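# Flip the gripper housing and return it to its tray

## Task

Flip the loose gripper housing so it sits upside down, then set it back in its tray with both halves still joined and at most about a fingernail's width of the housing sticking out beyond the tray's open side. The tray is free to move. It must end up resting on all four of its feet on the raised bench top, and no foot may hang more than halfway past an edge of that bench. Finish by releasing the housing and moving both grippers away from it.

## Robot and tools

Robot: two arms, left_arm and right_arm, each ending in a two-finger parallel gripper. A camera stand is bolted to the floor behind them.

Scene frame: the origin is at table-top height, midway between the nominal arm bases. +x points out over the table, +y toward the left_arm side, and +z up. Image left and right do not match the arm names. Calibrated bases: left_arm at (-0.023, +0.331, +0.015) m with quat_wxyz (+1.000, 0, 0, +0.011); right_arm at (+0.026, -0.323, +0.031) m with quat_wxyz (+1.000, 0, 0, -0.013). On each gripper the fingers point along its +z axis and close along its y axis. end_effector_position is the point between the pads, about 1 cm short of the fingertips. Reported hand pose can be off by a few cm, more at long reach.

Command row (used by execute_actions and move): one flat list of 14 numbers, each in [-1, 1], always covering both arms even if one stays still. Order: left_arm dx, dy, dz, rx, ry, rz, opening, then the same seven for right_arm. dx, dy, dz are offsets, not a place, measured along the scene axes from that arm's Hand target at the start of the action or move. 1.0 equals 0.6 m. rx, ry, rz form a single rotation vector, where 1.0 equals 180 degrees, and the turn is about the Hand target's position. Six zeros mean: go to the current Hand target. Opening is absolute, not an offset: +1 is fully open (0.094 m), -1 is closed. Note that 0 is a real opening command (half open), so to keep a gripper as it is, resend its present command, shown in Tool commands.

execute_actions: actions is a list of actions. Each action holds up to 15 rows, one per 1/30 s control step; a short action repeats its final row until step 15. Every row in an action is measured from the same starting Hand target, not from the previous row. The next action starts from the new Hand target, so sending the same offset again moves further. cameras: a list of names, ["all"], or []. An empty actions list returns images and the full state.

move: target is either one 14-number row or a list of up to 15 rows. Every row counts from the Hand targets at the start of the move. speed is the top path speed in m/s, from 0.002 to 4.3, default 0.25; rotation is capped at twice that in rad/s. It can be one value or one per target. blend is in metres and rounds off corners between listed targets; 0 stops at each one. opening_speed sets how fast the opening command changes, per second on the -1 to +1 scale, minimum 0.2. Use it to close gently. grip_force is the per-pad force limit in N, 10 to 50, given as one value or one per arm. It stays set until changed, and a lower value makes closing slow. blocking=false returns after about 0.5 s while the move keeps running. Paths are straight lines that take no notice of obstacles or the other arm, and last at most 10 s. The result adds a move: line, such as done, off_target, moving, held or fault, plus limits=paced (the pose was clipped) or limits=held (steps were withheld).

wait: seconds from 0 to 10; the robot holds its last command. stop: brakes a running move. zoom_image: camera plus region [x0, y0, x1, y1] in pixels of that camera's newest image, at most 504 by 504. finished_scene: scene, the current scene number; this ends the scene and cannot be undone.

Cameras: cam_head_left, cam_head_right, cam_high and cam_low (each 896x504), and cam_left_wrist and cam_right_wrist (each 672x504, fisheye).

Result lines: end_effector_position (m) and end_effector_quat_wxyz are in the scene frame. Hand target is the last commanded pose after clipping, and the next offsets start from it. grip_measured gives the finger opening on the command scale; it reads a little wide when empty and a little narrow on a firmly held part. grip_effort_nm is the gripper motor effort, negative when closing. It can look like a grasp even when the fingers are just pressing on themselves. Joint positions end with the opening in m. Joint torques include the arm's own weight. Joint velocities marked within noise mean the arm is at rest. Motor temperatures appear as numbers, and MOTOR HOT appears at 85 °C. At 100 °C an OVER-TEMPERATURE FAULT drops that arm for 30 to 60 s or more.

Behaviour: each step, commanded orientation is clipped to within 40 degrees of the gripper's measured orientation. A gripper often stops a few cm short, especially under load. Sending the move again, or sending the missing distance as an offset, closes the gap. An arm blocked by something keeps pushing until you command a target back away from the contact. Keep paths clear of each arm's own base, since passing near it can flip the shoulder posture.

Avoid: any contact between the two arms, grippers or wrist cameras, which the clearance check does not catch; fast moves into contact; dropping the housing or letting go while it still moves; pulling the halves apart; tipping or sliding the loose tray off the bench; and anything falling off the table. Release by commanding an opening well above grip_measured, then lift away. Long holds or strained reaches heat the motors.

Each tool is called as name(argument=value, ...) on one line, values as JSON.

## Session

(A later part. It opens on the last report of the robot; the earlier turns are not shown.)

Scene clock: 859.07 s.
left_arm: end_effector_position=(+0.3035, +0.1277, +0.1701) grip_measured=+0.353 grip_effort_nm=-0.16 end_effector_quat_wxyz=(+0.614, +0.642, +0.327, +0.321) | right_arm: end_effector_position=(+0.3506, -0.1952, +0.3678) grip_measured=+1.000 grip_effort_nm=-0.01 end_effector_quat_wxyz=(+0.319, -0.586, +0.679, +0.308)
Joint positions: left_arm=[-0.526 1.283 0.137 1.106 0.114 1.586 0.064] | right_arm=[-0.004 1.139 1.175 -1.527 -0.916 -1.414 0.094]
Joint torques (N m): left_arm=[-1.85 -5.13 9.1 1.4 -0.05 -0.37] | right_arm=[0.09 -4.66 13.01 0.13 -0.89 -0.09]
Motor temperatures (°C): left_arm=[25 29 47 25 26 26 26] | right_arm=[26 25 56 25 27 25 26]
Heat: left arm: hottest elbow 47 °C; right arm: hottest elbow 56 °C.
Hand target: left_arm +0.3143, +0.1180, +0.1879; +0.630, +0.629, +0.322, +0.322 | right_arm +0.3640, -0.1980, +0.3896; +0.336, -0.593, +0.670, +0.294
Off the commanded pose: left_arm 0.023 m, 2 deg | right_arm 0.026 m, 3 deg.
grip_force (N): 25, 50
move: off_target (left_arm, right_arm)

move(target=[0.0123, -0.0086, -0.002, 0, 0, 0, 0.35, 0, 0, 0, 0, 0, 0, 1], speed=0.03, cameras=["cam_left_wrist"])

zoom_image(camera="cam_left_wrist", region=[240, 200, 460, 420])

Scene clock: 862.70 s.
left_arm: end_effector_position=(+0.3100, +0.1233, +0.1748) grip_measured=+0.353 grip_effort_nm=-0.16 end_effector_quat_wxyz=(+0.617, +0.639, +0.325, +0.323) | right_arm: end_effector_position=(+0.3506, -0.1952, +0.3678) grip_measured=+1.000 grip_effort_nm=-0.01 end_effector_quat_wxyz=(+0.319, -0.586, +0.679, +0.308)
Joint positions: left_arm=[-0.53 1.294 0.159 1.106 0.11 1.586 0.064] | right_arm=[-0.004 1.139 1.175 -1.527 -0.916 -1.414 0.094]
Joint torques (N m): left_arm=[-2.55 -3.55 9.25 1.91 -0.06 -0.37] | right_arm=[0.21 -4.72 12.97 0.12 -0.88 -0.1]
Motor temperatures (°C): left_arm=[25 29 47 25 26 26 26] | right_arm=[26 25 56 25 27 25 26]
Heat: left arm: hottest elbow 47 °C; right arm: hottest elbow 56 °C.
Hand target: left_arm +0.3215, +0.1127, +0.1864; +0.630, +0.629, +0.322, +0.322 | right_arm +0.3640, -0.1980, +0.3896; +0.336, -0.593, +0.670, +0.294
Off the commanded pose: left_arm 0.020 m, 2 deg | right_arm 0.026 m, 3 deg.
grip_force (N): 25, 50
move: off_target (left_arm, right_arm)
camera_calibration:
cam_left_wrist: T_world_to_cam=[[0.0625332, 0.105428, -0.992459, 0.147529], [0.10079, 0.988654, 0.111375, -0.132753], [0.992941, -0.106995, 0.0511976, -0.184948], [0, 0, 0, 1]] pos_world=[0.187797, 0.0959046, 0.170671]
Images, in order (width x height): cam_left_wrist 672x504.

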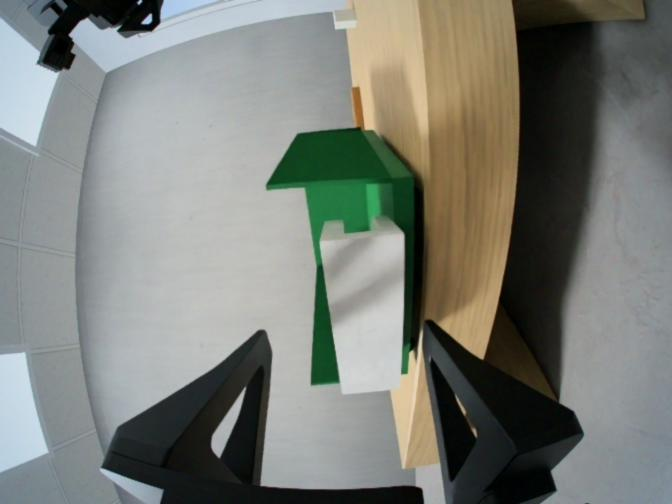

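Scaled by 2.291 from the camera's 672x504 image, which has a finer 960x720 frame.

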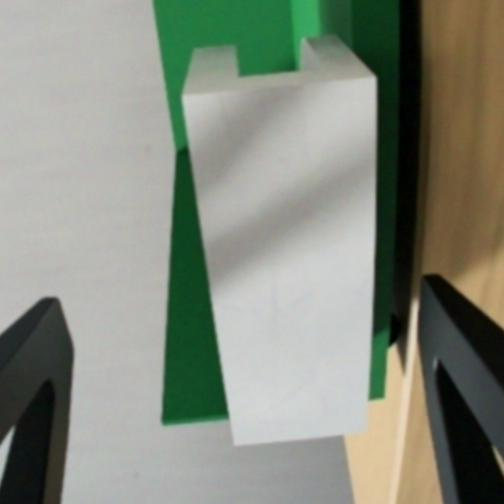

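move(target=[0.0068, -0.0048, -0.012, 0, 0, 0, 0.35, 0, 0, 0, 0, 0, 0, 1], speed=0.03)

Scene clock: 870.80 s.
left_arm: end_effector_position=(+0.3150, +0.1204, +0.1676) grip_measured=+0.353 grip_effort_nm=-0.16 end_effector_quat_wxyz=(+0.615, +0.641, +0.327, +0.323) | right_arm: end_effector_position=(+0.3506, -0.1952, +0.3678) grip_measured=+1.000 grip_effort_nm=-0.01 end_effector_quat_wxyz=(+0.319, -0.586, +0.679, +0.308)
Joint positions: left_arm=[-0.531 1.353 0.17 1.148 0.109 1.586 0.064] | right_arm=[-0.004 1.139 1.175 -1.527 -0.916 -1.414 0.094]
Joint torques (N m): left_arm=[-2.14 -4.07 8.64 2.39 -0.04 -0.36] | right_arm=[0.38 -4.66 13.01 0.1 -0.89 -0.11]
Motor temperatures (°C): left_arm=[25 28 46 25 26 26 26] | right_arm=[26 25 57 25 27 25 26]
Heat: left arm: hottest elbow 46 °C; right arm: hottest elbow 57 °C.
Hand target: left_arm +0.3256, +0.1098, +0.1794; +0.630, +0.629, +0.322, +0.322 | right_arm +0.3640, -0.1980, +0.3896; +0.336, -0.593, +0.670, +0.294
Off the commanded pose: left_arm 0.019 m, 2 deg | right_arm 0.026 m, 3 deg.
grip_force (N): 25, 50
move: off_target (left_arm, right_arm)

move(target=[0.0, -0.008, 0, 0, 0, 0, 0.35, 0, 0, 0, 0, 0, 0, 1], speed=0.03, cameras=["cam_left_wrist", "cam_right_wrist"])

zoom_image(camera="cam_left_wrist", region=[240, 200, 460, 420])

zoom_image(camera="cam_right_wrist", region=[250, 70, 400, 200])

Scene clock: 879.07 s.
left_arm: end_effector_position=(+0.3157, +0.1167, +0.1678) grip_measured=+0.353 grip_effort_nm=-0.16 end_effector_quat_wxyz=(+0.615, +0.640, +0.327, +0.324) | right_arm: end_effector_position=(+0.3506, -0.1952, +0.3678) grip_measured=+1.000 grip_effort_nm=-0.01 end_effector_quat_wxyz=(+0.319, -0.586, +0.679, +0.308)
Joint positions: left_arm=[-0.546 1.359 0.176 1.148 0.091 1.586 0.064] | right_arm=[-0.004 1.139 1.175 -1.527 -0.916 -1.414 0.094]
Joint torques (N m): left_arm=[-2.2 -3.31 8.76 2.29 -0.04 -0.35] | right_arm=[0.21 -4.42 13.03 0.17 -0.89 -0.12]
Motor temperatures (°C): left_arm=[25 28 46 25 26 26 26] | right_arm=[26 25 57 25 27 25 26]
Heat: left arm: hottest elbow 46 °C; right arm: hottest elbow 57 °C.
Hand target: left_arm +0.3257, +0.1051, +0.1795; +0.630, +0.629, +0.322, +0.322 | right_arm +0.3640, -0.1980, +0.3896; +0.336, -0.593, +0.670, +0.294
Off the commanded pose: left_arm 0.019 m, 2 deg | right_arm 0.026 m, 3 deg.
grip_force (N): 25, 50
move: off_target (left_arm, right_arm)
camera_calibration:
cam_left_wrist: T_world_to_cam=[[0.0578216, 0.108813, -0.992379, 0.14196], [0.0978797, 0.988635, 0.114105, -0.125457], [0.993517, -0.103732, 0.0465139, -0.190669], [0, 0, 0, 1]] pos_world=[0.193505, 0.0888059, 0.164062]
cam_right_wrist: T_world_to_cam=[[0.983548, -0.151602, -0.0982347, -0.338564], [-0.178165, -0.903907, -0.388856, 0.0652482], [-0.0298435, 0.399961, -0.916046, 0.548168], [0, 0, 0, 1]] pos_world=[0.360978, -0.211594, 0.494261]
Images, in order (width x height): cam_left_wrist 672x504, cam_right_wrist 672x504.

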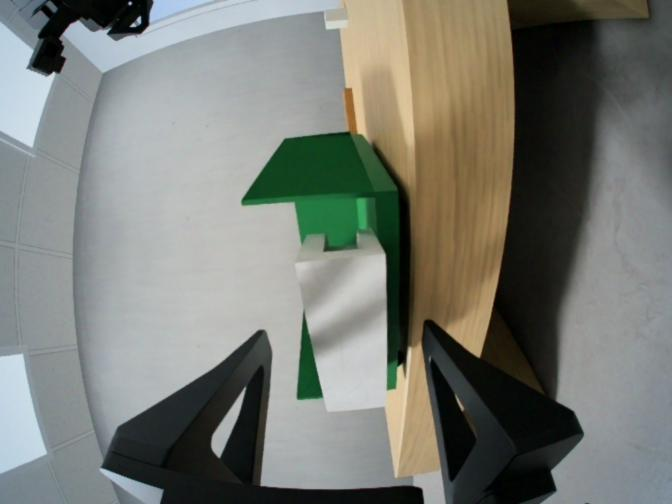

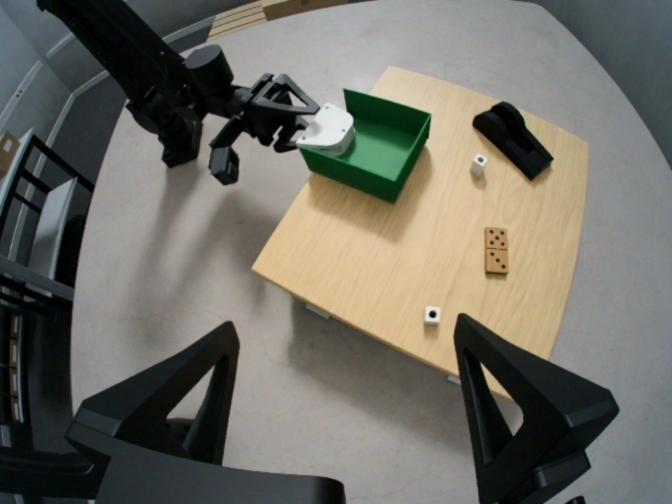

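Scaled by 2.291 from the camera's 672x504 image, which has a finer 960x720 frame.

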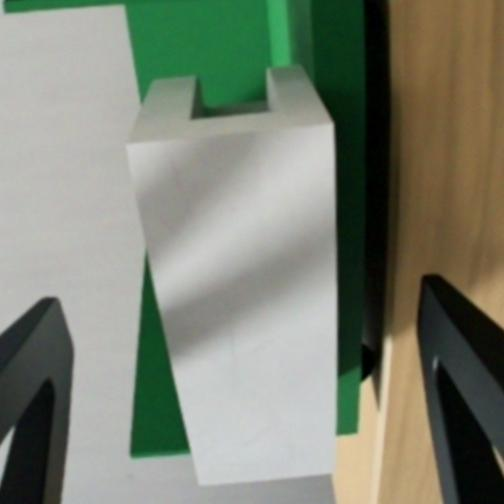

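Scaled by 3.360 from the camera's 672x504 image, which has a finer 960x720 frame.

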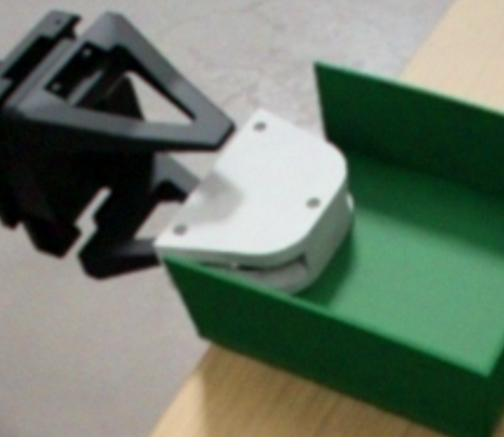

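move(target=[0.0, 0, 0.0, -0.0097, -0.0135, 0, 0.35, 0, 0, 0, 0, 0, 0, 1], speed=0.03)

Scene clock: 889.43 s.
left_arm: end_effector_position=(+0.3177, +0.1156, +0.1708) grip_measured=+0.353 grip_effort_nm=-0.16 end_effector_quat_wxyz=(+0.632, +0.623, +0.318, +0.334) | right_arm: end_effector_position=(+0.3506, -0.1952, +0.3678) grip_measured=+1.000 grip_effort_nm=-0.01 end_effector_quat_wxyz=(+0.319, -0.586, +0.679, +0.308)
Joint positions: left_arm=[-0.546 1.444 0.176 1.291 0.091 1.582 0.064] | right_arm=[-0.004 1.139 1.175 -1.527 -0.916 -1.414 0.094]
Joint torques (N m): left_arm=[-2.49 -4.48 7.5 2.36 -0.04 -0.36] | right_arm=[0.09 -4.89 13 0.12 -0.87 -0.11]
Motor temperatures (°C): left_arm=[25 28 46 25 26 26 26] | right_arm=[26 25 57 25 27 25 26]
Heat: left arm: hottest elbow 46 °C; right arm: hottest elbow 57 °C.
Hand target: left_arm +0.3257, +0.1051, +0.1794; +0.646, +0.613, +0.314, +0.331 | right_arm +0.3640, -0.1980, +0.3896; +0.336, -0.593, +0.670, +0.294
Off the commanded pose: left_arm 0.016 m, 2 deg | right_arm 0.026 m, 3 deg.
grip_force (N): 25, 50
move: off_target (left_arm, right_arm)

move(target=[-0.0068, 0.0048, -0.009, 0, 0, 0, 0.35, 0, 0, 0, 0, 0, 0, 1], speed=0.03, cameras=["cam_left_wrist", "cam_right_wrist"])

zoom_image(camera="cam_left_wrist", region=[240, 220, 460, 440])

zoom_image(camera="cam_right_wrist", region=[260, 80, 380, 180])

Scene clock: 898.13 s.
left_arm: end_effector_position=(+0.3180, +0.1154, +0.1708) grip_measured=+0.353 grip_effort_nm=-0.16 end_effector_quat_wxyz=(+0.637, +0.618, +0.315, +0.336) | right_arm: end_effector_position=(+0.3506, -0.1952, +0.3678) grip_measured=+1.000 grip_effort_nm=-0.01 end_effector_quat_wxyz=(+0.319, -0.586, +0.679, +0.308)
Joint positions: left_arm=[-0.546 1.471 0.176 1.332 0.091 1.582 0.064] | right_arm=[-0.004 1.139 1.175 -1.527 -0.916 -1.414 0.094]
Joint torques (N m): left_arm=[-2.08 -4.6 6.26 2.36 -0.01 -0.38] | right_arm=[0.38 -4.6 13.03 0.17 -0.89 -0.12]
Motor temperatures (°C): left_arm=[25 28 45 26 26 26 26] | right_arm=[26 25 57 25 27 25 26]
Heat: left arm: hottest elbow 45 °C; right arm: hottest elbow 57 °C.
Hand target: left_arm +0.3216, +0.1080, +0.1741; +0.646, +0.612, +0.314, +0.331 | right_arm +0.3640, -0.1980, +0.3896; +0.336, -0.593, +0.670, +0.294
Off the commanded pose: left_arm 0.009 m, 1 deg | right_arm 0.026 m, 3 deg.
grip_force (N): 25, 50
move: off_target (right_arm)
camera_calibration:
cam_left_wrist: T_world_to_cam=[[0.117375, 0.0697303, -0.990637, 0.130248], [0.0916203, 0.992517, 0.0807183, -0.117545], [0.988852, -0.100237, 0.110108, -0.20305], [0, 0, 0, 1]] pos_world=[0.196268, 0.0872306, 0.160874]
cam_right_wrist: T_world_to_cam=[[0.983548, -0.151602, -0.0982347, -0.338564], [-0.178165, -0.903907, -0.388856, 0.0652482], [-0.0298435, 0.399961, -0.916046, 0.548168], [0, 0, 0, 1]] pos_world=[0.360978, -0.211594, 0.494261]
Images, in order (width x height): cam_left_wrist 672x504, cam_right_wrist 672x504.

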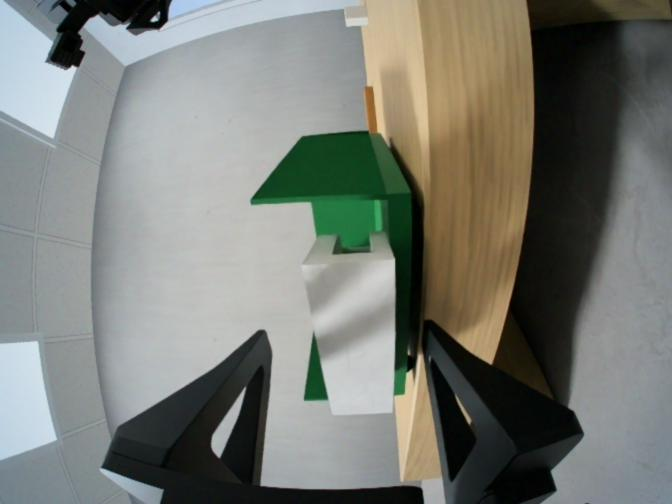

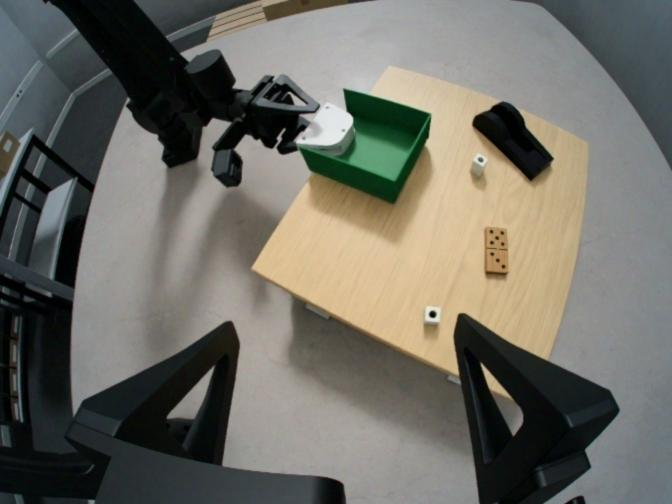

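Scaled by 2.291 from the camera's 672x504 image, which has a finer 960x720 frame.

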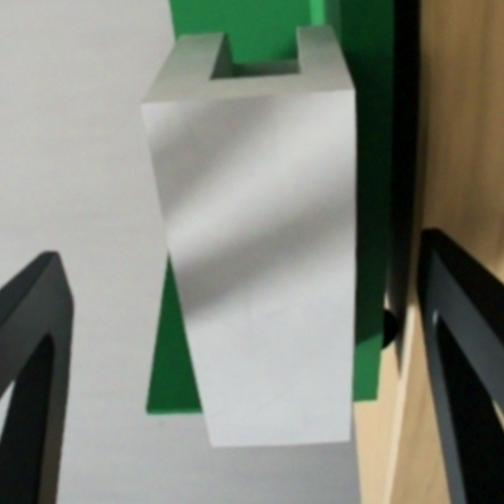

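Scaled by 4.200 from the camera's 672x504 image, which has a finer 960x720 frame.

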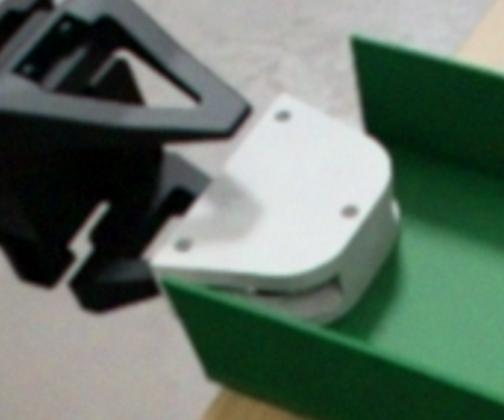

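move(target=[0.0, 0.0, -0.011, 0.005, 0.007, 0, 0.35, 0, 0, 0, 0, 0, 0, 1], speed=0.03)

Scene clock: 905.73 s.
left_arm: end_effector_position=(+0.3180, +0.1154, +0.1703) grip_measured=+0.353 grip_effort_nm=-0.16 end_effector_quat_wxyz=(+0.636, +0.619, +0.316, +0.336) | right_arm: end_effector_position=(+0.3506, -0.1952, +0.3678) grip_measured=+1.000 grip_effort_nm=-0.01 end_effector_quat_wxyz=(+0.319, -0.586, +0.679, +0.308)
Joint positions: left_arm=[-0.546 1.471 0.176 1.33 0.091 1.582 0.064] | right_arm=[-0.004 1.139 1.175 -1.527 -0.916 -1.414 0.094]
Joint torques (N m): left_arm=[-1.79 -4.84 6.17 1.36 -0.01 -0.33] | right_arm=[0.09 -5.07 12.98 0.18 -0.88 -0.11]
Motor temperatures (°C): left_arm=[25 28 45 26 26 26 26] | right_arm=[26 25 57 25 27 25 26]
Heat: left arm: hottest elbow 45 °C; right arm: hottest elbow 57 °C.
Hand target: left_arm +0.3216, +0.1080, +0.1675; +0.638, +0.621, +0.318, +0.326 | right_arm +0.3640, -0.1980, +0.3896; +0.336, -0.593, +0.670, +0.294
Off the commanded pose: left_arm 0.009 m, 1 deg | right_arm 0.026 m, 3 deg.
grip_force (N): 25, 50
move: off_target (right_arm)

move(target=[-0.003, 0.002, -0.012, 0.002, 0.0028, 0, 0.35, 0, 0, 0, 0, 0, 0, 1], speed=0.03)

Scene clock: 909.70 s.
left_arm: end_effector_position=(+0.3185, +0.1152, +0.1599) grip_measured=+0.353 grip_effort_nm=-0.16 end_effector_quat_wxyz=(+0.628, +0.627, +0.321, +0.331) | right_arm: end_effector_position=(+0.3506, -0.1952, +0.3678) grip_measured=+1.000 grip_effort_nm=-0.01 end_effector_quat_wxyz=(+0.319, -0.586, +0.679, +0.308)
Joint positions: left_arm=[-0.546 1.498 0.176 1.33 0.091 1.582 0.064] | right_arm=[-0.004 1.139 1.175 -1.527 -0.916 -1.414 0.094]
Joint torques (N m): left_arm=[-2.08 -4.54 5.41 2.3 0.04 -0.36] | right_arm=[0.26 -4.95 13.05 0.1 -0.9 -0.11]
Motor temperatures (°C): left_arm=[25 28 45 25 26 26 26] | right_arm=[26 25 57 25 27 25 26]
Heat: left arm: hottest elbow 45 °C; right arm: hottest elbow 57 °C.
Hand target: left_arm +0.3198, +0.1092, +0.1602; +0.634, +0.625, +0.320, +0.325 | right_arm +0.3640, -0.1980, +0.3896; +0.336, -0.593, +0.670, +0.294
Off the commanded pose: left_arm 0.006 m, 1 deg | right_arm 0.026 m, 3 deg.
grip_force (N): 25, 50
move: off_target (right_arm)

move(target=[-0.0068, 0.0048, 0.014, 0, 0, 0, 0.35, 0, 0, 0, 0, 0, 0, 1], speed=0.03)

Scene clock: 915.27 s.
left_arm: end_effector_position=(+0.3179, +0.1154, +0.1662) grip_measured=+0.353 grip_effort_nm=-0.16 end_effector_quat_wxyz=(+0.630, +0.626, +0.320, +0.331) | right_arm: end_effector_position=(+0.3506, -0.1952, +0.3678) grip_measured=+1.000 grip_effort_nm=-0.01 end_effector_quat_wxyz=(+0.319, -0.586, +0.679, +0.308)
Joint positions: left_arm=[-0.546 1.459 0.176 1.296 0.091 1.582 0.064] | right_arm=[-0.004 1.139 1.175 -1.527 -0.916 -1.414 0.094]
Joint torques (N m): left_arm=[-2.02 -6.53 4.9 1.39 0.08 -0.33] | right_arm=[0.03 -4.6 12.93 0.16 -0.88 -0.1]
Motor temperatures (°C): left_arm=[25 28 44 25 26 26 26] | right_arm=[26 25 57 25 27 25 26]
Heat: left arm: hottest elbow 44 °C; right arm: hottest elbow 57 °C.
Hand target: left_arm +0.3157, +0.1121, +0.1687; +0.634, +0.625, +0.320, +0.325 | right_arm +0.3640, -0.1980, +0.3896; +0.336, -0.593, +0.670, +0.294
Off the commanded pose: left_arm 0.005 m, 1 deg | right_arm 0.026 m, 3 deg.
grip_force (N): 25, 50
move: off_target (right_arm)

move(target=[-0.0082, 0.0057, 0.002, 0, 0, 0, 0.35, 0, 0, 0, 0, 0, 0, 1], speed=0.03, cameras=["cam_left_wrist", "cam_right_wrist"])

zoom_image(camera="cam_left_wrist", region=[240, 220, 460, 440])

zoom_image(camera="cam_right_wrist", region=[260, 80, 380, 180])

Scene clock: 921.27 s.
left_arm: end_effector_position=(+0.3173, +0.1154, +0.1728) grip_measured=+0.353 grip_effort_nm=-0.16 end_effector_quat_wxyz=(+0.634, +0.622, +0.316, +0.334) | right_arm: end_effector_position=(+0.3506, -0.1952, +0.3678) grip_measured=+1.000 grip_effort_nm=-0.01 end_effector_quat_wxyz=(+0.319, -0.586, +0.679, +0.308)
Joint positions: left_arm=[-0.546 1.438 0.176 1.289 0.093 1.582 0.064] | right_arm=[-0.004 1.139 1.175 -1.527 -0.916 -1.414 0.094]
Joint torques (N m): left_arm=[-2.08 -6.48 3.93 1.35 0.11 -0.32] | right_arm=[0.38 -4.66 12.96 0.18 -0.89 -0.1]
Motor temperatures (°C): left_arm=[25 28 44 25 26 26 26] | right_arm=[26 25 57 25 27 25 26]
Heat: left arm: hottest elbow 44 °C; right arm: hottest elbow 57 °C.
Hand target: left_arm +0.3108, +0.1155, +0.1698; +0.634, +0.625, +0.320, +0.325 | right_arm +0.3640, -0.1980, +0.3896; +0.336, -0.593, +0.670, +0.294
Off the commanded pose: left_arm 0.007 m, 1 deg | right_arm 0.026 m, 3 deg.
grip_force (N): 25, 50
move: off_target (right_arm)
camera_calibration:
cam_left_wrist: T_world_to_cam=[[0.109072, 0.0744108, -0.991245, 0.134492], [0.0946628, 0.991885, 0.0848752, -0.119218], [0.989516, -0.103092, 0.101143, -0.200961], [0, 0, 0, 1]] pos_world=[0.19547, 0.0875252, 0.163759]
cam_right_wrist: T_world_to_cam=[[0.983548, -0.151602, -0.0982347, -0.338564], [-0.178165, -0.903907, -0.388856, 0.0652482], [-0.0298435, 0.399961, -0.916046, 0.548168], [0, 0, 0, 1]] pos_world=[0.360978, -0.211594, 0.494261]
Images, in order (width x height): cam_left_wrist 672x504, cam_right_wrist 672x504.

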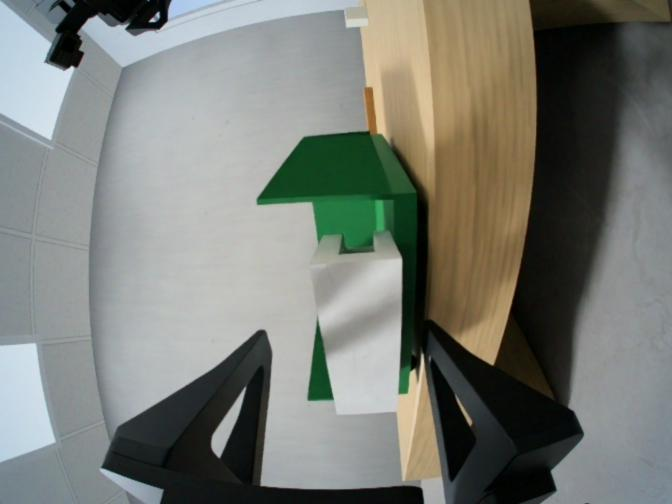

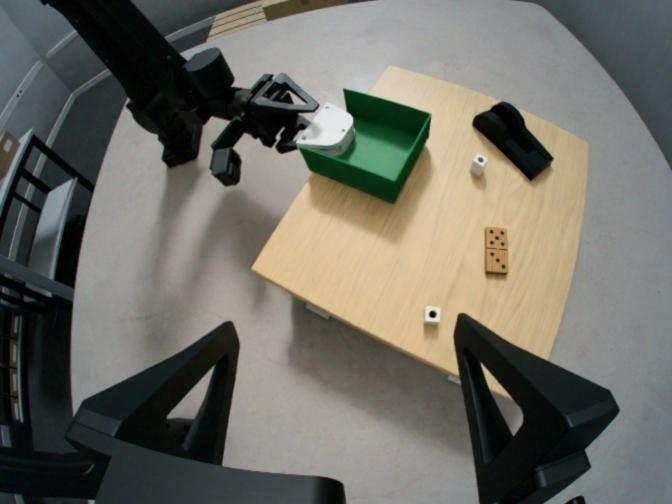

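Scaled by 2.291 from the camera's 672x504 image, which has a finer 960x720 frame.

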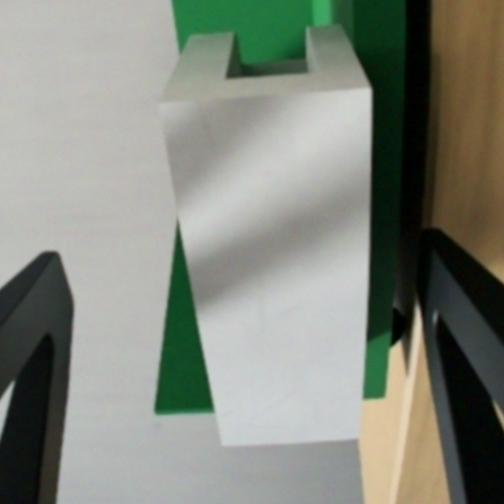

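Scaled by 4.200 from the camera's 672x504 image, which has a finer 960x720 frame.

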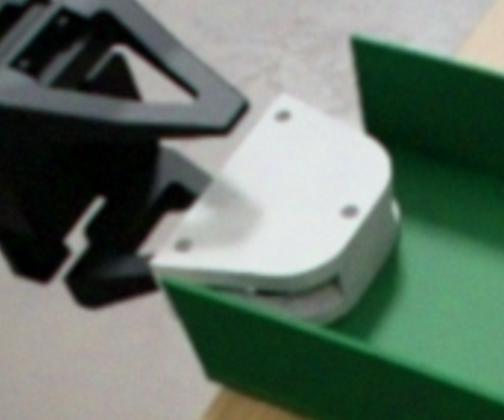

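move(target=[-0.0082, 0.0057, -0.006, 0, 0, 0, 0.35, 0, 0, 0, 0, 0, 0, 1], speed=0.03)

Scene clock: 926.53 s.
left_arm: end_effector_position=(+0.3110, +0.1185, +0.1667) grip_measured=+0.353 grip_effort_nm=-0.16 end_effector_quat_wxyz=(+0.630, +0.627, +0.319, +0.330) | right_arm: end_effector_position=(+0.3506, -0.1952, +0.3678) grip_measured=+1.000 grip_effort_nm=-0.01 end_effector_quat_wxyz=(+0.319, -0.586, +0.679, +0.308)
Joint positions: left_arm=[-0.546 1.438 0.157 1.293 0.095 1.582 0.064] | right_arm=[-0.004 1.139 1.175 -1.527 -0.916 -1.414 0.094]
Joint torques (N m): left_arm=[-1.61 -5.6 4.07 2.25 0.09 -0.31] | right_arm=[0.15 -4.84 12.93 0.13 -0.89 -0.11]
Motor temperatures (°C): left_arm=[25 28 43 25 26 26 26] | right_arm=[26 25 57 25 27 25 26]
Heat: left arm: hottest elbow 43 °C; right arm: hottest elbow 57 °C.
Hand target: left_arm +0.3059, +0.1189, +0.1663; +0.634, +0.625, +0.320, +0.325 | right_arm +0.3640, -0.1980, +0.3896; +0.336, -0.593, +0.670, +0.294
Off the commanded pose: left_arm 0.005 m, 1 deg | right_arm 0.026 m, 3 deg.
grip_force (N): 25, 50
move: off_target (right_arm)

wait(seconds=0.1, cameras=["cam_left_wrist", "cam_right_wrist"])

zoom_image(camera="cam_left_wrist", region=[240, 220, 460, 440])

zoom_image(camera="cam_right_wrist", region=[260, 80, 380, 180])

Scene clock: 932.13 s.
left_arm: end_effector_position=(+0.3110, +0.1185, +0.1668) grip_measured=+0.353 grip_effort_nm=-0.16 end_effector_quat_wxyz=(+0.630, +0.627, +0.319, +0.330) | right_arm: end_effector_position=(+0.3506, -0.1952, +0.3678) grip_measured=+1.000 grip_effort_nm=-0.01 end_effector_quat_wxyz=(+0.319, -0.586, +0.679, +0.308)
Joint positions: left_arm=[-0.546 1.438 0.157 1.293 0.095 1.582 0.064] | right_arm=[-0.004 1.139 1.175 -1.527 -0.916 -1.414 0.094]
Joint torques (N m): left_arm=[-2.14 -5.19 3.92 2.25 0.11 -0.32] | right_arm=[0.21 -4.78 13.04 0.17 -0.91 -0.11]
Motor temperatures (°C): left_arm=[25 28 43 25 26 26 26] | right_arm=[26 25 57 25 27 25 26]
Heat: left arm: hottest elbow 43 °C; right arm: hottest elbow 57 °C.
Hand target: left_arm +0.3059, +0.1189, +0.1663; +0.634, +0.625, +0.320, +0.325 | right_arm +0.3640, -0.1980, +0.3896; +0.336, -0.593, +0.670, +0.294
Tool commands: left_gripper/opening=+0.35 right_gripper/opening=+1.0
Off the commanded pose: left_arm 0.005 m, 1 deg | right_arm 0.026 m, 3 deg.
grip_force (N): 25, 50
wait: 0.10 s; at rest from the start
camera_calibration:
cam_left_wrist: T_world_to_cam=[[0.0961649, 0.0817417, -0.992003, 0.132251], [0.0980788, 0.990994, 0.0911663, -0.123241], [0.990522, -0.106061, 0.0872817, -0.19142], [0, 0, 0, 1]] pos_world=[0.188975, 0.0910183, 0.159136]
cam_right_wrist: T_world_to_cam=[[0.983548, -0.151602, -0.0982347, -0.338564], [-0.178165, -0.903907, -0.388856, 0.0652482], [-0.0298435, 0.399961, -0.916046, 0.548168], [0, 0, 0, 1]] pos_world=[0.360978, -0.211594, 0.494261]
Images, in order (width x height): cam_left_wrist 672x504, cam_right_wrist 672x504.

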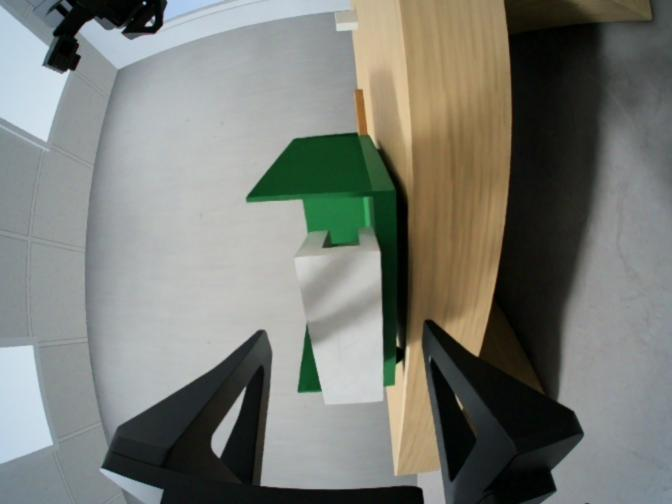

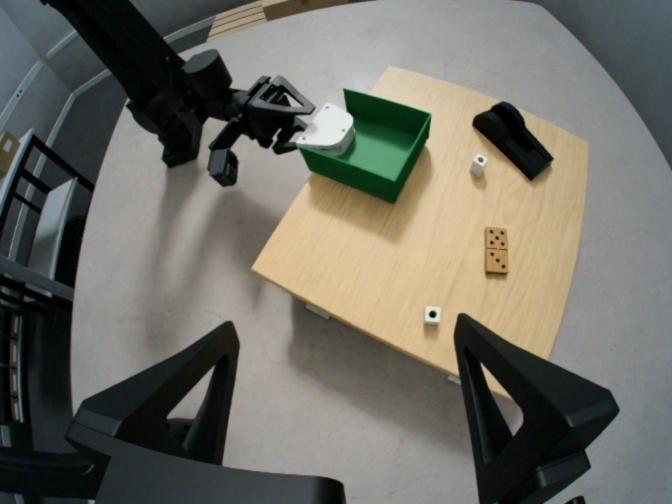

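Scaled by 2.291 from the camera's 672x504 image, which has a finer 960x720 frame.

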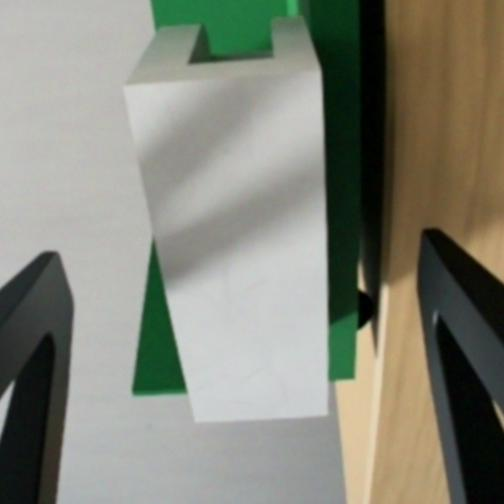

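Scaled by 4.200 from the camera's 672x504 image, which has a finer 960x720 frame.

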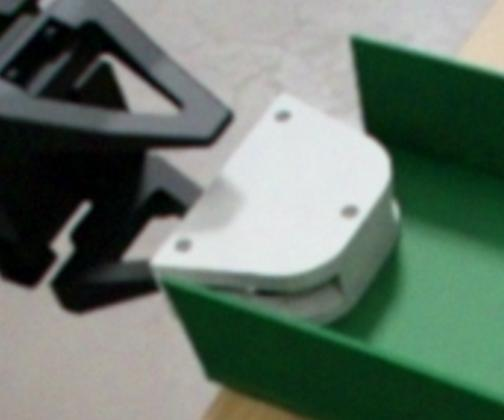

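move(target=[0.0218, -0.0153, 0.02, 0, 0, 0, 0.35, 0, 0, 0, 0, 0, 0, 1], speed=0.04)

Scene clock: 959.87 s.
left_arm: end_effector_position=(+0.3105, +0.1192, +0.1636) grip_measured=+0.353 grip_effort_nm=-0.16 end_effector_quat_wxyz=(+0.620, +0.636, +0.325, +0.324) | right_arm: end_effector_position=(+0.3506, -0.1952, +0.3678) grip_measured=+1.000 grip_effort_nm=-0.01 end_effector_quat_wxyz=(+0.319, -0.586, +0.679, +0.308)
Joint positions: left_arm=[-0.546 1.399 0.157 1.222 0.093 1.582 0.064] | right_arm=[-0.004 1.139 1.175 -1.527 -0.916 -1.414 0.094]
Joint torques (N m): left_arm=[-2.14 -6.3 7.75 1.48 -0.07 -0.36] | right_arm=[0.15 -4.72 13 0.13 -0.9 -0.1]
Motor temperatures (°C): left_arm=[25 28 42 26 26 26 26] | right_arm=[26 25 57 25 27 25 26]
Heat: left arm: hottest elbow 42 °C; right arm: hottest elbow 57 °C.
Hand target: left_arm +0.3190, +0.1097, +0.1783; +0.634, +0.625, +0.320, +0.325 | right_arm +0.3640, -0.1980, +0.3896; +0.336, -0.593, +0.670, +0.294
Off the commanded pose: left_arm 0.019 m, 2 deg | right_arm 0.026 m, 3 deg.
grip_force (N): 25, 50
move: off_target (left_arm, right_arm)

move(target=[0.0055, -0.0038, 0.012, 0, 0, 0, 0.35, 0, 0, 0, 0, 0, 0, 1], speed=0.04)

Scene clock: 963.30 s.
left_arm: end_effector_position=(+0.3130, +0.1180, +0.1691) grip_measured=+0.353 grip_effort_nm=-0.16 end_effector_quat_wxyz=(+0.619, +0.637, +0.326, +0.324) | right_arm: end_effector_position=(+0.3506, -0.1952, +0.3678) grip_measured=+1.000 grip_effort_nm=-0.01 end_effector_quat_wxyz=(+0.319, -0.586, +0.679, +0.308)
Joint positions: left_arm=[-0.546 1.362 0.167 1.171 0.092 1.582 0.064] | right_arm=[-0.004 1.139 1.175 -1.527 -0.916 -1.414 0.094]
Joint torques (N m): left_arm=[-2.2 -5.83 8.55 1.46 -0.05 -0.33] | right_arm=[0.26 -4.72 13.04 0.13 -0.9 -0.11]
Motor temperatures (°C): left_arm=[25 28 42 26 26 26 26] | right_arm=[26 25 57 25 27 25 26]
Heat: left arm: hottest elbow 42 °C; right arm: hottest elbow 57 °C.
Hand target: left_arm +0.3223, +0.1075, +0.1854; +0.634, +0.625, +0.320, +0.325 | right_arm +0.3640, -0.1980, +0.3896; +0.336, -0.593, +0.670, +0.294
Off the commanded pose: left_arm 0.022 m, 2 deg | right_arm 0.026 m, 3 deg.
grip_force (N): 25, 50
move: off_target (left_arm, right_arm)

move(target=[0.0123, -0.0086, 0.0, -0.003, -0.0042, 0, 0.35, 0, 0, 0, 0, 0, 0, 1], speed=0.03)

Scene clock: 967.53 s.
left_arm: end_effector_position=(+0.3199, +0.1138, +0.1739) grip_measured=+0.353 grip_effort_nm=-0.16 end_effector_quat_wxyz=(+0.625, +0.631, +0.323, +0.328) | right_arm: end_effector_position=(+0.3506, -0.1952, +0.3678) grip_measured=+1.000 grip_effort_nm=-0.01 end_effector_quat_wxyz=(+0.319, -0.586, +0.679, +0.308)
Joint positions: left_arm=[-0.547 1.383 0.188 1.191 0.09 1.582 0.064] | right_arm=[-0.004 1.139 1.175 -1.527 -0.916 -1.414 0.094]
Joint torques (N m): left_arm=[-2.26 -4.37 8.57 2.25 -0.06 -0.35] | right_arm=[0.21 -4.6 13.05 0.12 -0.89 -0.11]
Motor temperatures (°C): left_arm=[25 28 42 26 26 26 26] | right_arm=[26 25 57 25 27 25 26]
Heat: left arm: hottest elbow 42 °C; right arm: hottest elbow 57 °C.
Hand target: left_arm +0.3296, +0.1023, +0.1854; +0.639, +0.620, +0.317, +0.327 | right_arm +0.3640, -0.1980, +0.3896; +0.336, -0.593, +0.670, +0.294
Off the commanded pose: left_arm 0.019 m, 2 deg | right_arm 0.026 m, 3 deg.
grip_force (N): 25, 50
move: off_target (left_arm, right_arm)

move(target=[-0.002, 0.0014, -0.011, 0, 0, 0, 0.35, 0, 0, 0, 0, 0, 0, 1], speed=0.03)

Scene clock: 971.60 s.
left_arm: end_effector_position=(+0.3208, +0.1133, +0.1704) grip_measured=+0.353 grip_effort_nm=-0.16 end_effector_quat_wxyz=(+0.627, +0.629, +0.322, +0.330) | right_arm: end_effector_position=(+0.3506, -0.1952, +0.3678) grip_measured=+1.000 grip_effort_nm=-0.01 end_effector_quat_wxyz=(+0.319, -0.586, +0.679, +0.308)
Joint positions: left_arm=[-0.547 1.421 0.188 1.235 0.09 1.582 0.064] | right_arm=[-0.004 1.139 1.175 -1.527 -0.916 -1.414 0.094]
Joint torques (N m): left_arm=[-2.08 -4.54 7.75 2.29 -0.05 -0.32] | right_arm=[0.03 -4.78 13.01 0.09 -0.89 -0.1]
Motor temperatures (°C): left_arm=[25 28 43 26 26 26 26] | right_arm=[26 25 57 25 27 25 26]
Heat: left arm: hottest elbow 43 °C; right arm: hottest elbow 57 °C.
Hand target: left_arm +0.3284, +0.1032, +0.1788; +0.639, +0.620, +0.317, +0.327 | right_arm +0.3640, -0.1980, +0.3896; +0.336, -0.593, +0.670, +0.294
Off the commanded pose: left_arm 0.015 m, 2 deg | right_arm 0.026 m, 3 deg.
grip_force (N): 25, 50
move: off_target (left_arm, right_arm)

move(target=[-0.001, 0.0007, -0.007, 0.003, 0.0042, 0, 0.35, 0, 0, 0, 0, 0, 0, 1], speed=0.03, cameras=["cam_left_wrist", "cam_right_wrist"])

zoom_image(camera="cam_left_wrist", region=[240, 220, 460, 440])

zoom_image(camera="cam_right_wrist", region=[260, 80, 380, 180])

Scene clock: 976.27 s.
left_arm: end_effector_position=(+0.3208, +0.1133, +0.1704) grip_measured=+0.353 grip_effort_nm=-0.16 end_effector_quat_wxyz=(+0.627, +0.629, +0.322, +0.330) | right_arm: end_effector_position=(+0.3506, -0.1952, +0.3678) grip_measured=+1.000 grip_effort_nm=-0.01 end_effector_quat_wxyz=(+0.319, -0.586, +0.679, +0.308)
Joint positions: left_arm=[-0.547 1.421 0.188 1.235 0.09 1.582 0.064] | right_arm=[-0.004 1.139 1.175 -1.527 -0.916 -1.414 0.094]
Joint torques (N m): left_arm=[-2.2 -4.19 7.54 1.77 -0.04 -0.34] | right_arm=[0.15 -5.01 13.03 0.08 -0.89 -0.1]
Motor temperatures (°C): left_arm=[25 28 43 26 26 26 26] | right_arm=[26 25 57 25 27 25 26]
Heat: left arm: hottest elbow 43 °C; right arm: hottest elbow 57 °C.
Hand target: left_arm +0.3278, +0.1036, +0.1746; +0.634, +0.625, +0.320, +0.325 | right_arm +0.3640, -0.1980, +0.3896; +0.336, -0.593, +0.670, +0.294
Off the commanded pose: left_arm 0.013 m, 1 deg | right_arm 0.026 m, 3 deg.
grip_force (N): 25, 50
move: off_target (left_arm, right_arm)
camera_calibration:
cam_left_wrist: T_world_to_cam=[[0.0876238, 0.0868782, -0.992358, 0.137541], [0.0946943, 0.990952, 0.0951165, -0.118934], [0.991643, -0.102305, 0.0786041, -0.201258], [0, 0, 0, 1]] pos_world=[0.198787, 0.085319, 0.163622]
cam_right_wrist: T_world_to_cam=[[0.983548, -0.151602, -0.0982347, -0.338564], [-0.178165, -0.903907, -0.388856, 0.0652482], [-0.0298435, 0.399961, -0.916046, 0.548168], [0, 0, 0, 1]] pos_world=[0.360978, -0.211594, 0.494261]
Images, in order (width x height): cam_left_wrist 672x504, cam_right_wrist 672x504.

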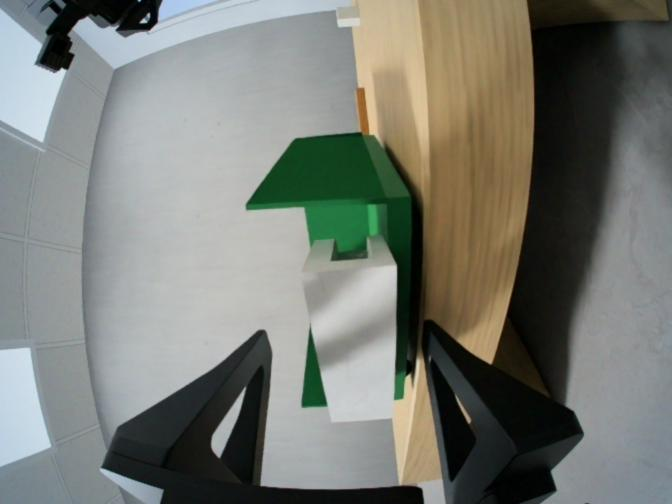

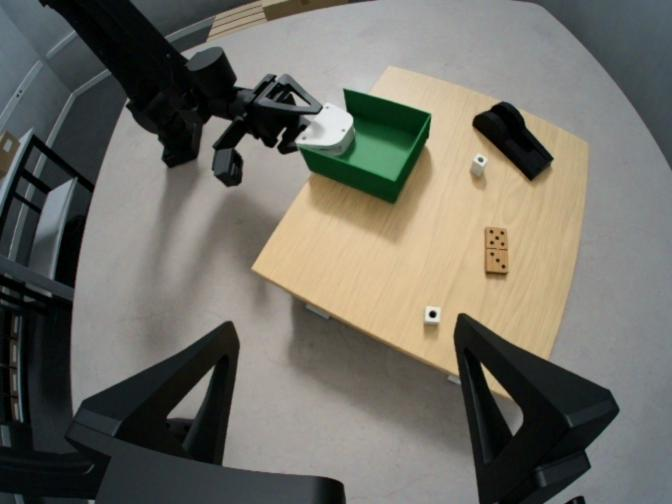

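Scaled by 2.291 from the camera's 672x504 image, which has a finer 960x720 frame.

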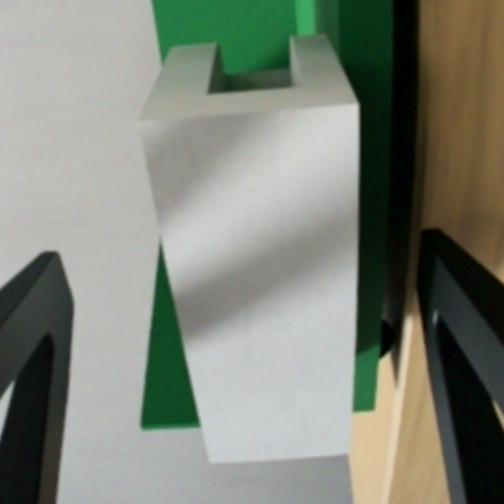

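Scaled by 4.200 from the camera's 672x504 image, which has a finer 960x720 frame.

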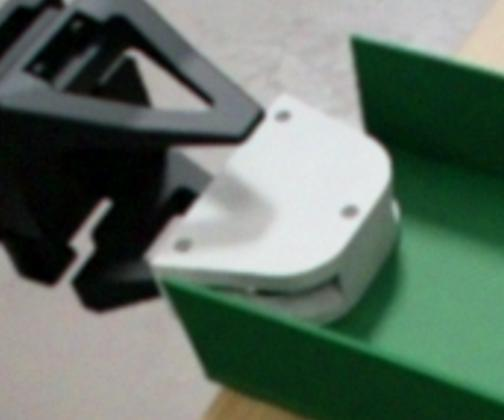

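move(target=[0, 0, -0.007, 0, 0, 0, 0.35, 0, 0, 0, 0, 0, 0, 1], speed=0.03)

Scene clock: 990.00 s.
left_arm: end_effector_position=(+0.3213, +0.1130, +0.1638) grip_measured=+0.353 grip_effort_nm=-0.16 end_effector_quat_wxyz=(+0.623, +0.632, +0.324, +0.327) | right_arm: end_effector_position=(+0.3506, -0.1952, +0.3678) grip_measured=+1.000 grip_effort_nm=-0.01 end_effector_quat_wxyz=(+0.319, -0.586, +0.679, +0.308)
Joint positions: left_arm=[-0.547 1.447 0.188 1.249 0.09 1.582 0.064] | right_arm=[-0.004 1.139 1.175 -1.527 -0.916 -1.414 0.094]
Joint torques (N m): left_arm=[-2.49 -4.42 7.19 2.33 -0.04 -0.35] | right_arm=[0.15 -4.54 13.03 0.01 -0.88 -0.09]
Motor temperatures (°C): left_arm=[25 28 43 26 26 26 26] | right_arm=[26 25 57 25 27 25 26]
Heat: left arm: hottest elbow 43 °C; right arm: hottest elbow 57 °C.
Hand target: left_arm +0.3278, +0.1036, +0.1704; +0.634, +0.625, +0.320, +0.325 | right_arm +0.3640, -0.1980, +0.3896; +0.336, -0.593, +0.670, +0.294
Off the commanded pose: left_arm 0.013 m, 2 deg | right_arm 0.026 m, 3 deg.
grip_force (N): 25, 50
move: off_target (left_arm, right_arm)

move(target=[0, 0, 0.013, 0, 0, 0, 0.35, 0, 0, 0, 0, 0, 0, 1], speed=0.03)

Scene clock: 996.17 s.
left_arm: end_effector_position=(+0.3209, +0.1133, +0.1648) grip_measured=+0.353 grip_effort_nm=-0.16 end_effector_quat_wxyz=(+0.621, +0.635, +0.325, +0.326) | right_arm: end_effector_position=(+0.3506, -0.1952, +0.3678) grip_measured=+1.000 grip_effort_nm=-0.01 end_effector_quat_wxyz=(+0.319, -0.586, +0.679, +0.308)
Joint positions: left_arm=[-0.547 1.427 0.188 1.222 0.09 1.582 0.064] | right_arm=[-0.004 1.139 1.175 -1.527 -0.916 -1.414 0.094]
Joint torques (N m): left_arm=[-2.55 -6.77 7.54 1.47 -0.04 -0.31] | right_arm=[0.26 -4.78 13.05 0.12 -0.9 -0.11]
Motor temperatures (°C): left_arm=[25 28 43 26 26 26 26] | right_arm=[26 25 57 25 27 25 26]
Heat: left arm: hottest elbow 43 °C; right arm: hottest elbow 57 °C.
Hand target: left_arm +0.3278, +0.1036, +0.1782; +0.634, +0.625, +0.320, +0.325 | right_arm +0.3640, -0.1980, +0.3896; +0.336, -0.593, +0.670, +0.294
Off the commanded pose: left_arm 0.018 m, 2 deg | right_arm 0.026 m, 3 deg.
grip_force (N): 25, 50
move: off_target (left_arm, right_arm)

move(target=[0, 0, 0.008, -0.0035, -0.0048, 0, 0.35, 0, 0, 0, 0, 0, 0, 1], speed=0.03)

Scene clock: 998.90 s.
left_arm: end_effector_position=(+0.3209, +0.1133, +0.1650) grip_measured=+0.353 grip_effort_nm=-0.16 end_effector_quat_wxyz=(+0.621, +0.634, +0.325, +0.326) | right_arm: end_effector_position=(+0.3506, -0.1952, +0.3678) grip_measured=+1.000 grip_effort_nm=-0.01 end_effector_quat_wxyz=(+0.319, -0.586, +0.679, +0.308)
Joint positions: left_arm=[-0.547 1.426 0.188 1.222 0.09 1.582 0.064] | right_arm=[-0.004 1.139 1.175 -1.527 -0.916 -1.414 0.094]
Joint torques (N m): left_arm=[-2.43 -6.53 7.62 2.04 0.01 -0.34] | right_arm=[-0.03 -4.72 12.96 0.12 -0.89 -0.11]
Motor temperatures (°C): left_arm=[25 28 43 26 26 26 26] | right_arm=[26 25 57 25 27 25 26]
Heat: left arm: hottest elbow 43 °C; right arm: hottest elbow 57 °C.
Hand target: left_arm +0.3278, +0.1036, +0.1829; +0.640, +0.619, +0.317, +0.328 | right_arm +0.3640, -0.1980, +0.3896; +0.336, -0.593, +0.670, +0.294
Off the commanded pose: left_arm 0.022 m, 3 deg | right_arm 0.026 m, 3 deg.
grip_force (N): 25, 50
move: off_target (left_arm, right_arm)

move(target=[0, 0, 0.007, 0, 0, 0, 0.35, 0, 0, 0, 0, 0, 0, 1], speed=0.03)

Scene clock: 1001.57 s.
left_arm: end_effector_position=(+0.3204, +0.1136, +0.1723) grip_measured=+0.353 grip_effort_nm=-0.16 end_effector_quat_wxyz=(+0.625, +0.630, +0.322, +0.329) | right_arm: end_effector_position=(+0.3506, -0.1952, +0.3678) grip_measured=+1.000 grip_effort_nm=-0.01 end_effector_quat_wxyz=(+0.319, -0.586, +0.679, +0.308)
Joint positions: left_arm=[-0.547 1.4 0.188 1.211 0.09 1.582 0.064] | right_arm=[-0.004 1.139 1.175 -1.527 -0.916 -1.414 0.094]
Joint torques (N m): left_arm=[-2.26 -6.12 8.09 1.33 -0.04 -0.36] | right_arm=[0.21 -4.89 12.97 0.14 -0.89 -0.12]
Motor temperatures (°C): left_arm=[25 28 43 26 26 26 26] | right_arm=[26 25 57 25 27 25 26]
Heat: left arm: hottest elbow 43 °C; right arm: hottest elbow 57 °C.
Hand target: left_arm +0.3278, +0.1036, +0.1872; +0.640, +0.619, +0.317, +0.328 | right_arm +0.3640, -0.1980, +0.3896; +0.336, -0.593, +0.670, +0.294
Off the commanded pose: left_arm 0.019 m, 2 deg | right_arm 0.026 m, 3 deg.
grip_force (N): 25, 50
move: off_target (left_arm, right_arm)

move(target=[0, 0, 0, 0, 0, 0, -0.2, 0, 0, 0, 0, 0, 0, 1], speed=0.03, grip_force=[15, 50], cameras=["cam_left_wrist", "cam_right_wrist"])

zoom_image(camera="cam_left_wrist", region=[240, 220, 460, 440])

zoom_image(camera="cam_right_wrist", region=[260, 80, 380, 180])

Scene clock: 1014.70 s.
left_arm: end_effector_position=(+0.3204, +0.1136, +0.1722) grip_measured=-0.197 grip_effort_nm=-0.16 end_effector_quat_wxyz=(+0.625, +0.630, +0.323, +0.329) | right_arm: end_effector_position=(+0.3506, -0.1952, +0.3678) grip_measured=+1.000 grip_effort_nm=-0.01 end_effector_quat_wxyz=(+0.319, -0.586, +0.679, +0.308)
Joint positions: left_arm=[-0.547 1.4 0.188 1.211 0.09 1.582 0.038] | right_arm=[-0.004 1.139 1.175 -1.527 -0.916 -1.414 0.094]
Joint torques (N m): left_arm=[-2.14 -6.3 8.08 1.39 -0.03 -0.35] | right_arm=[-0.09 -4.78 12.92 0.13 -0.9 -0.09]
Motor temperatures (°C): left_arm=[25 28 43 25 26 26 26] | right_arm=[26 25 57 25 27 25 26]
Heat: left arm: hottest elbow 43 °C; right arm: hottest elbow 57 °C.
Hand target: left_arm +0.3278, +0.1036, +0.1871; +0.640, +0.619, +0.317, +0.327 | right_arm +0.3640, -0.1980, +0.3896; +0.336, -0.593, +0.670, +0.294
Off the commanded pose: left_arm 0.019 m, 2 deg | right_arm 0.026 m, 3 deg.
grip_force (N): 15, 50
move: off_target (left_arm, right_arm)
camera_calibration:
cam_left_wrist: T_world_to_cam=[[0.0839477, 0.0889665, -0.992491, 0.140307], [0.0950147, 0.990754, 0.0968475, -0.119725], [0.99193, -0.102431, 0.0747184, -0.200309], [0, 0, 0, 1]] pos_world=[0.198289, 0.0856177, 0.165816]
cam_right_wrist: T_world_to_cam=[[0.983548, -0.151602, -0.0982347, -0.338564], [-0.178165, -0.903907, -0.388856, 0.0652482], [-0.0298435, 0.399961, -0.916046, 0.548168], [0, 0, 0, 1]] pos_world=[0.360978, -0.211594, 0.494261]
Images, in order (width x height): cam_left_wrist 672x504, cam_right_wrist 672x504.

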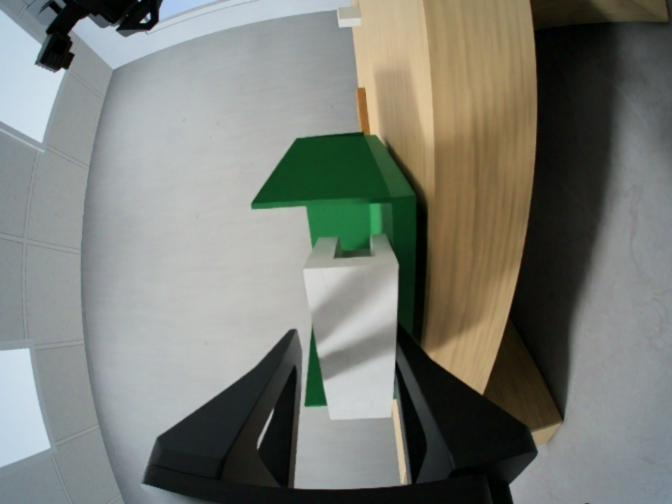

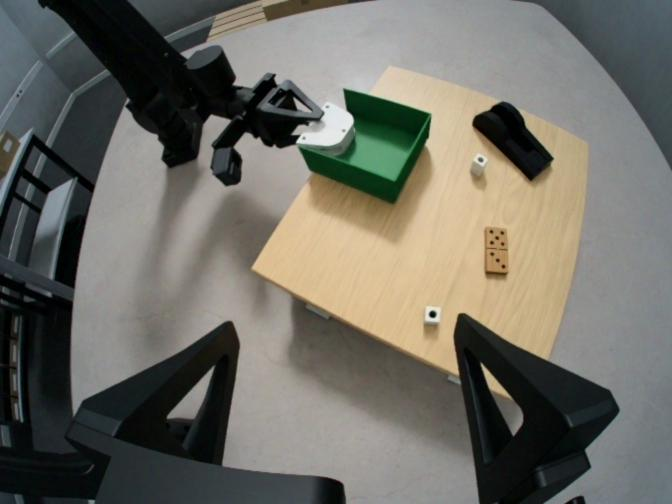

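Scaled by 2.291 from the camera's 672x504 image, which has a finer 960x720 frame.

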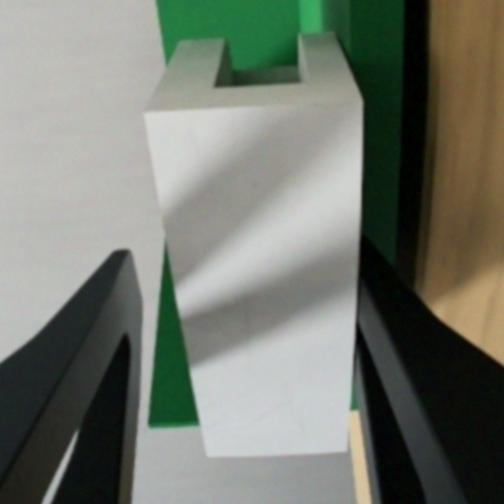

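Scaled by 4.200 from the camera's 672x504 image, which has a finer 960x720 frame.

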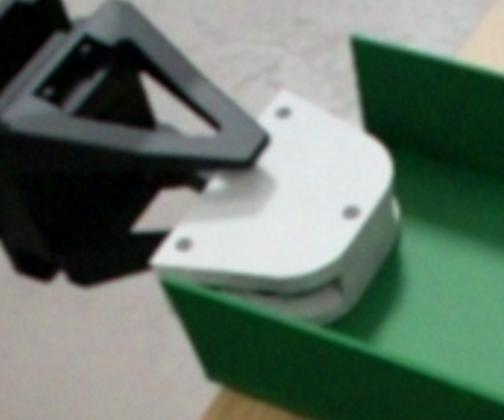

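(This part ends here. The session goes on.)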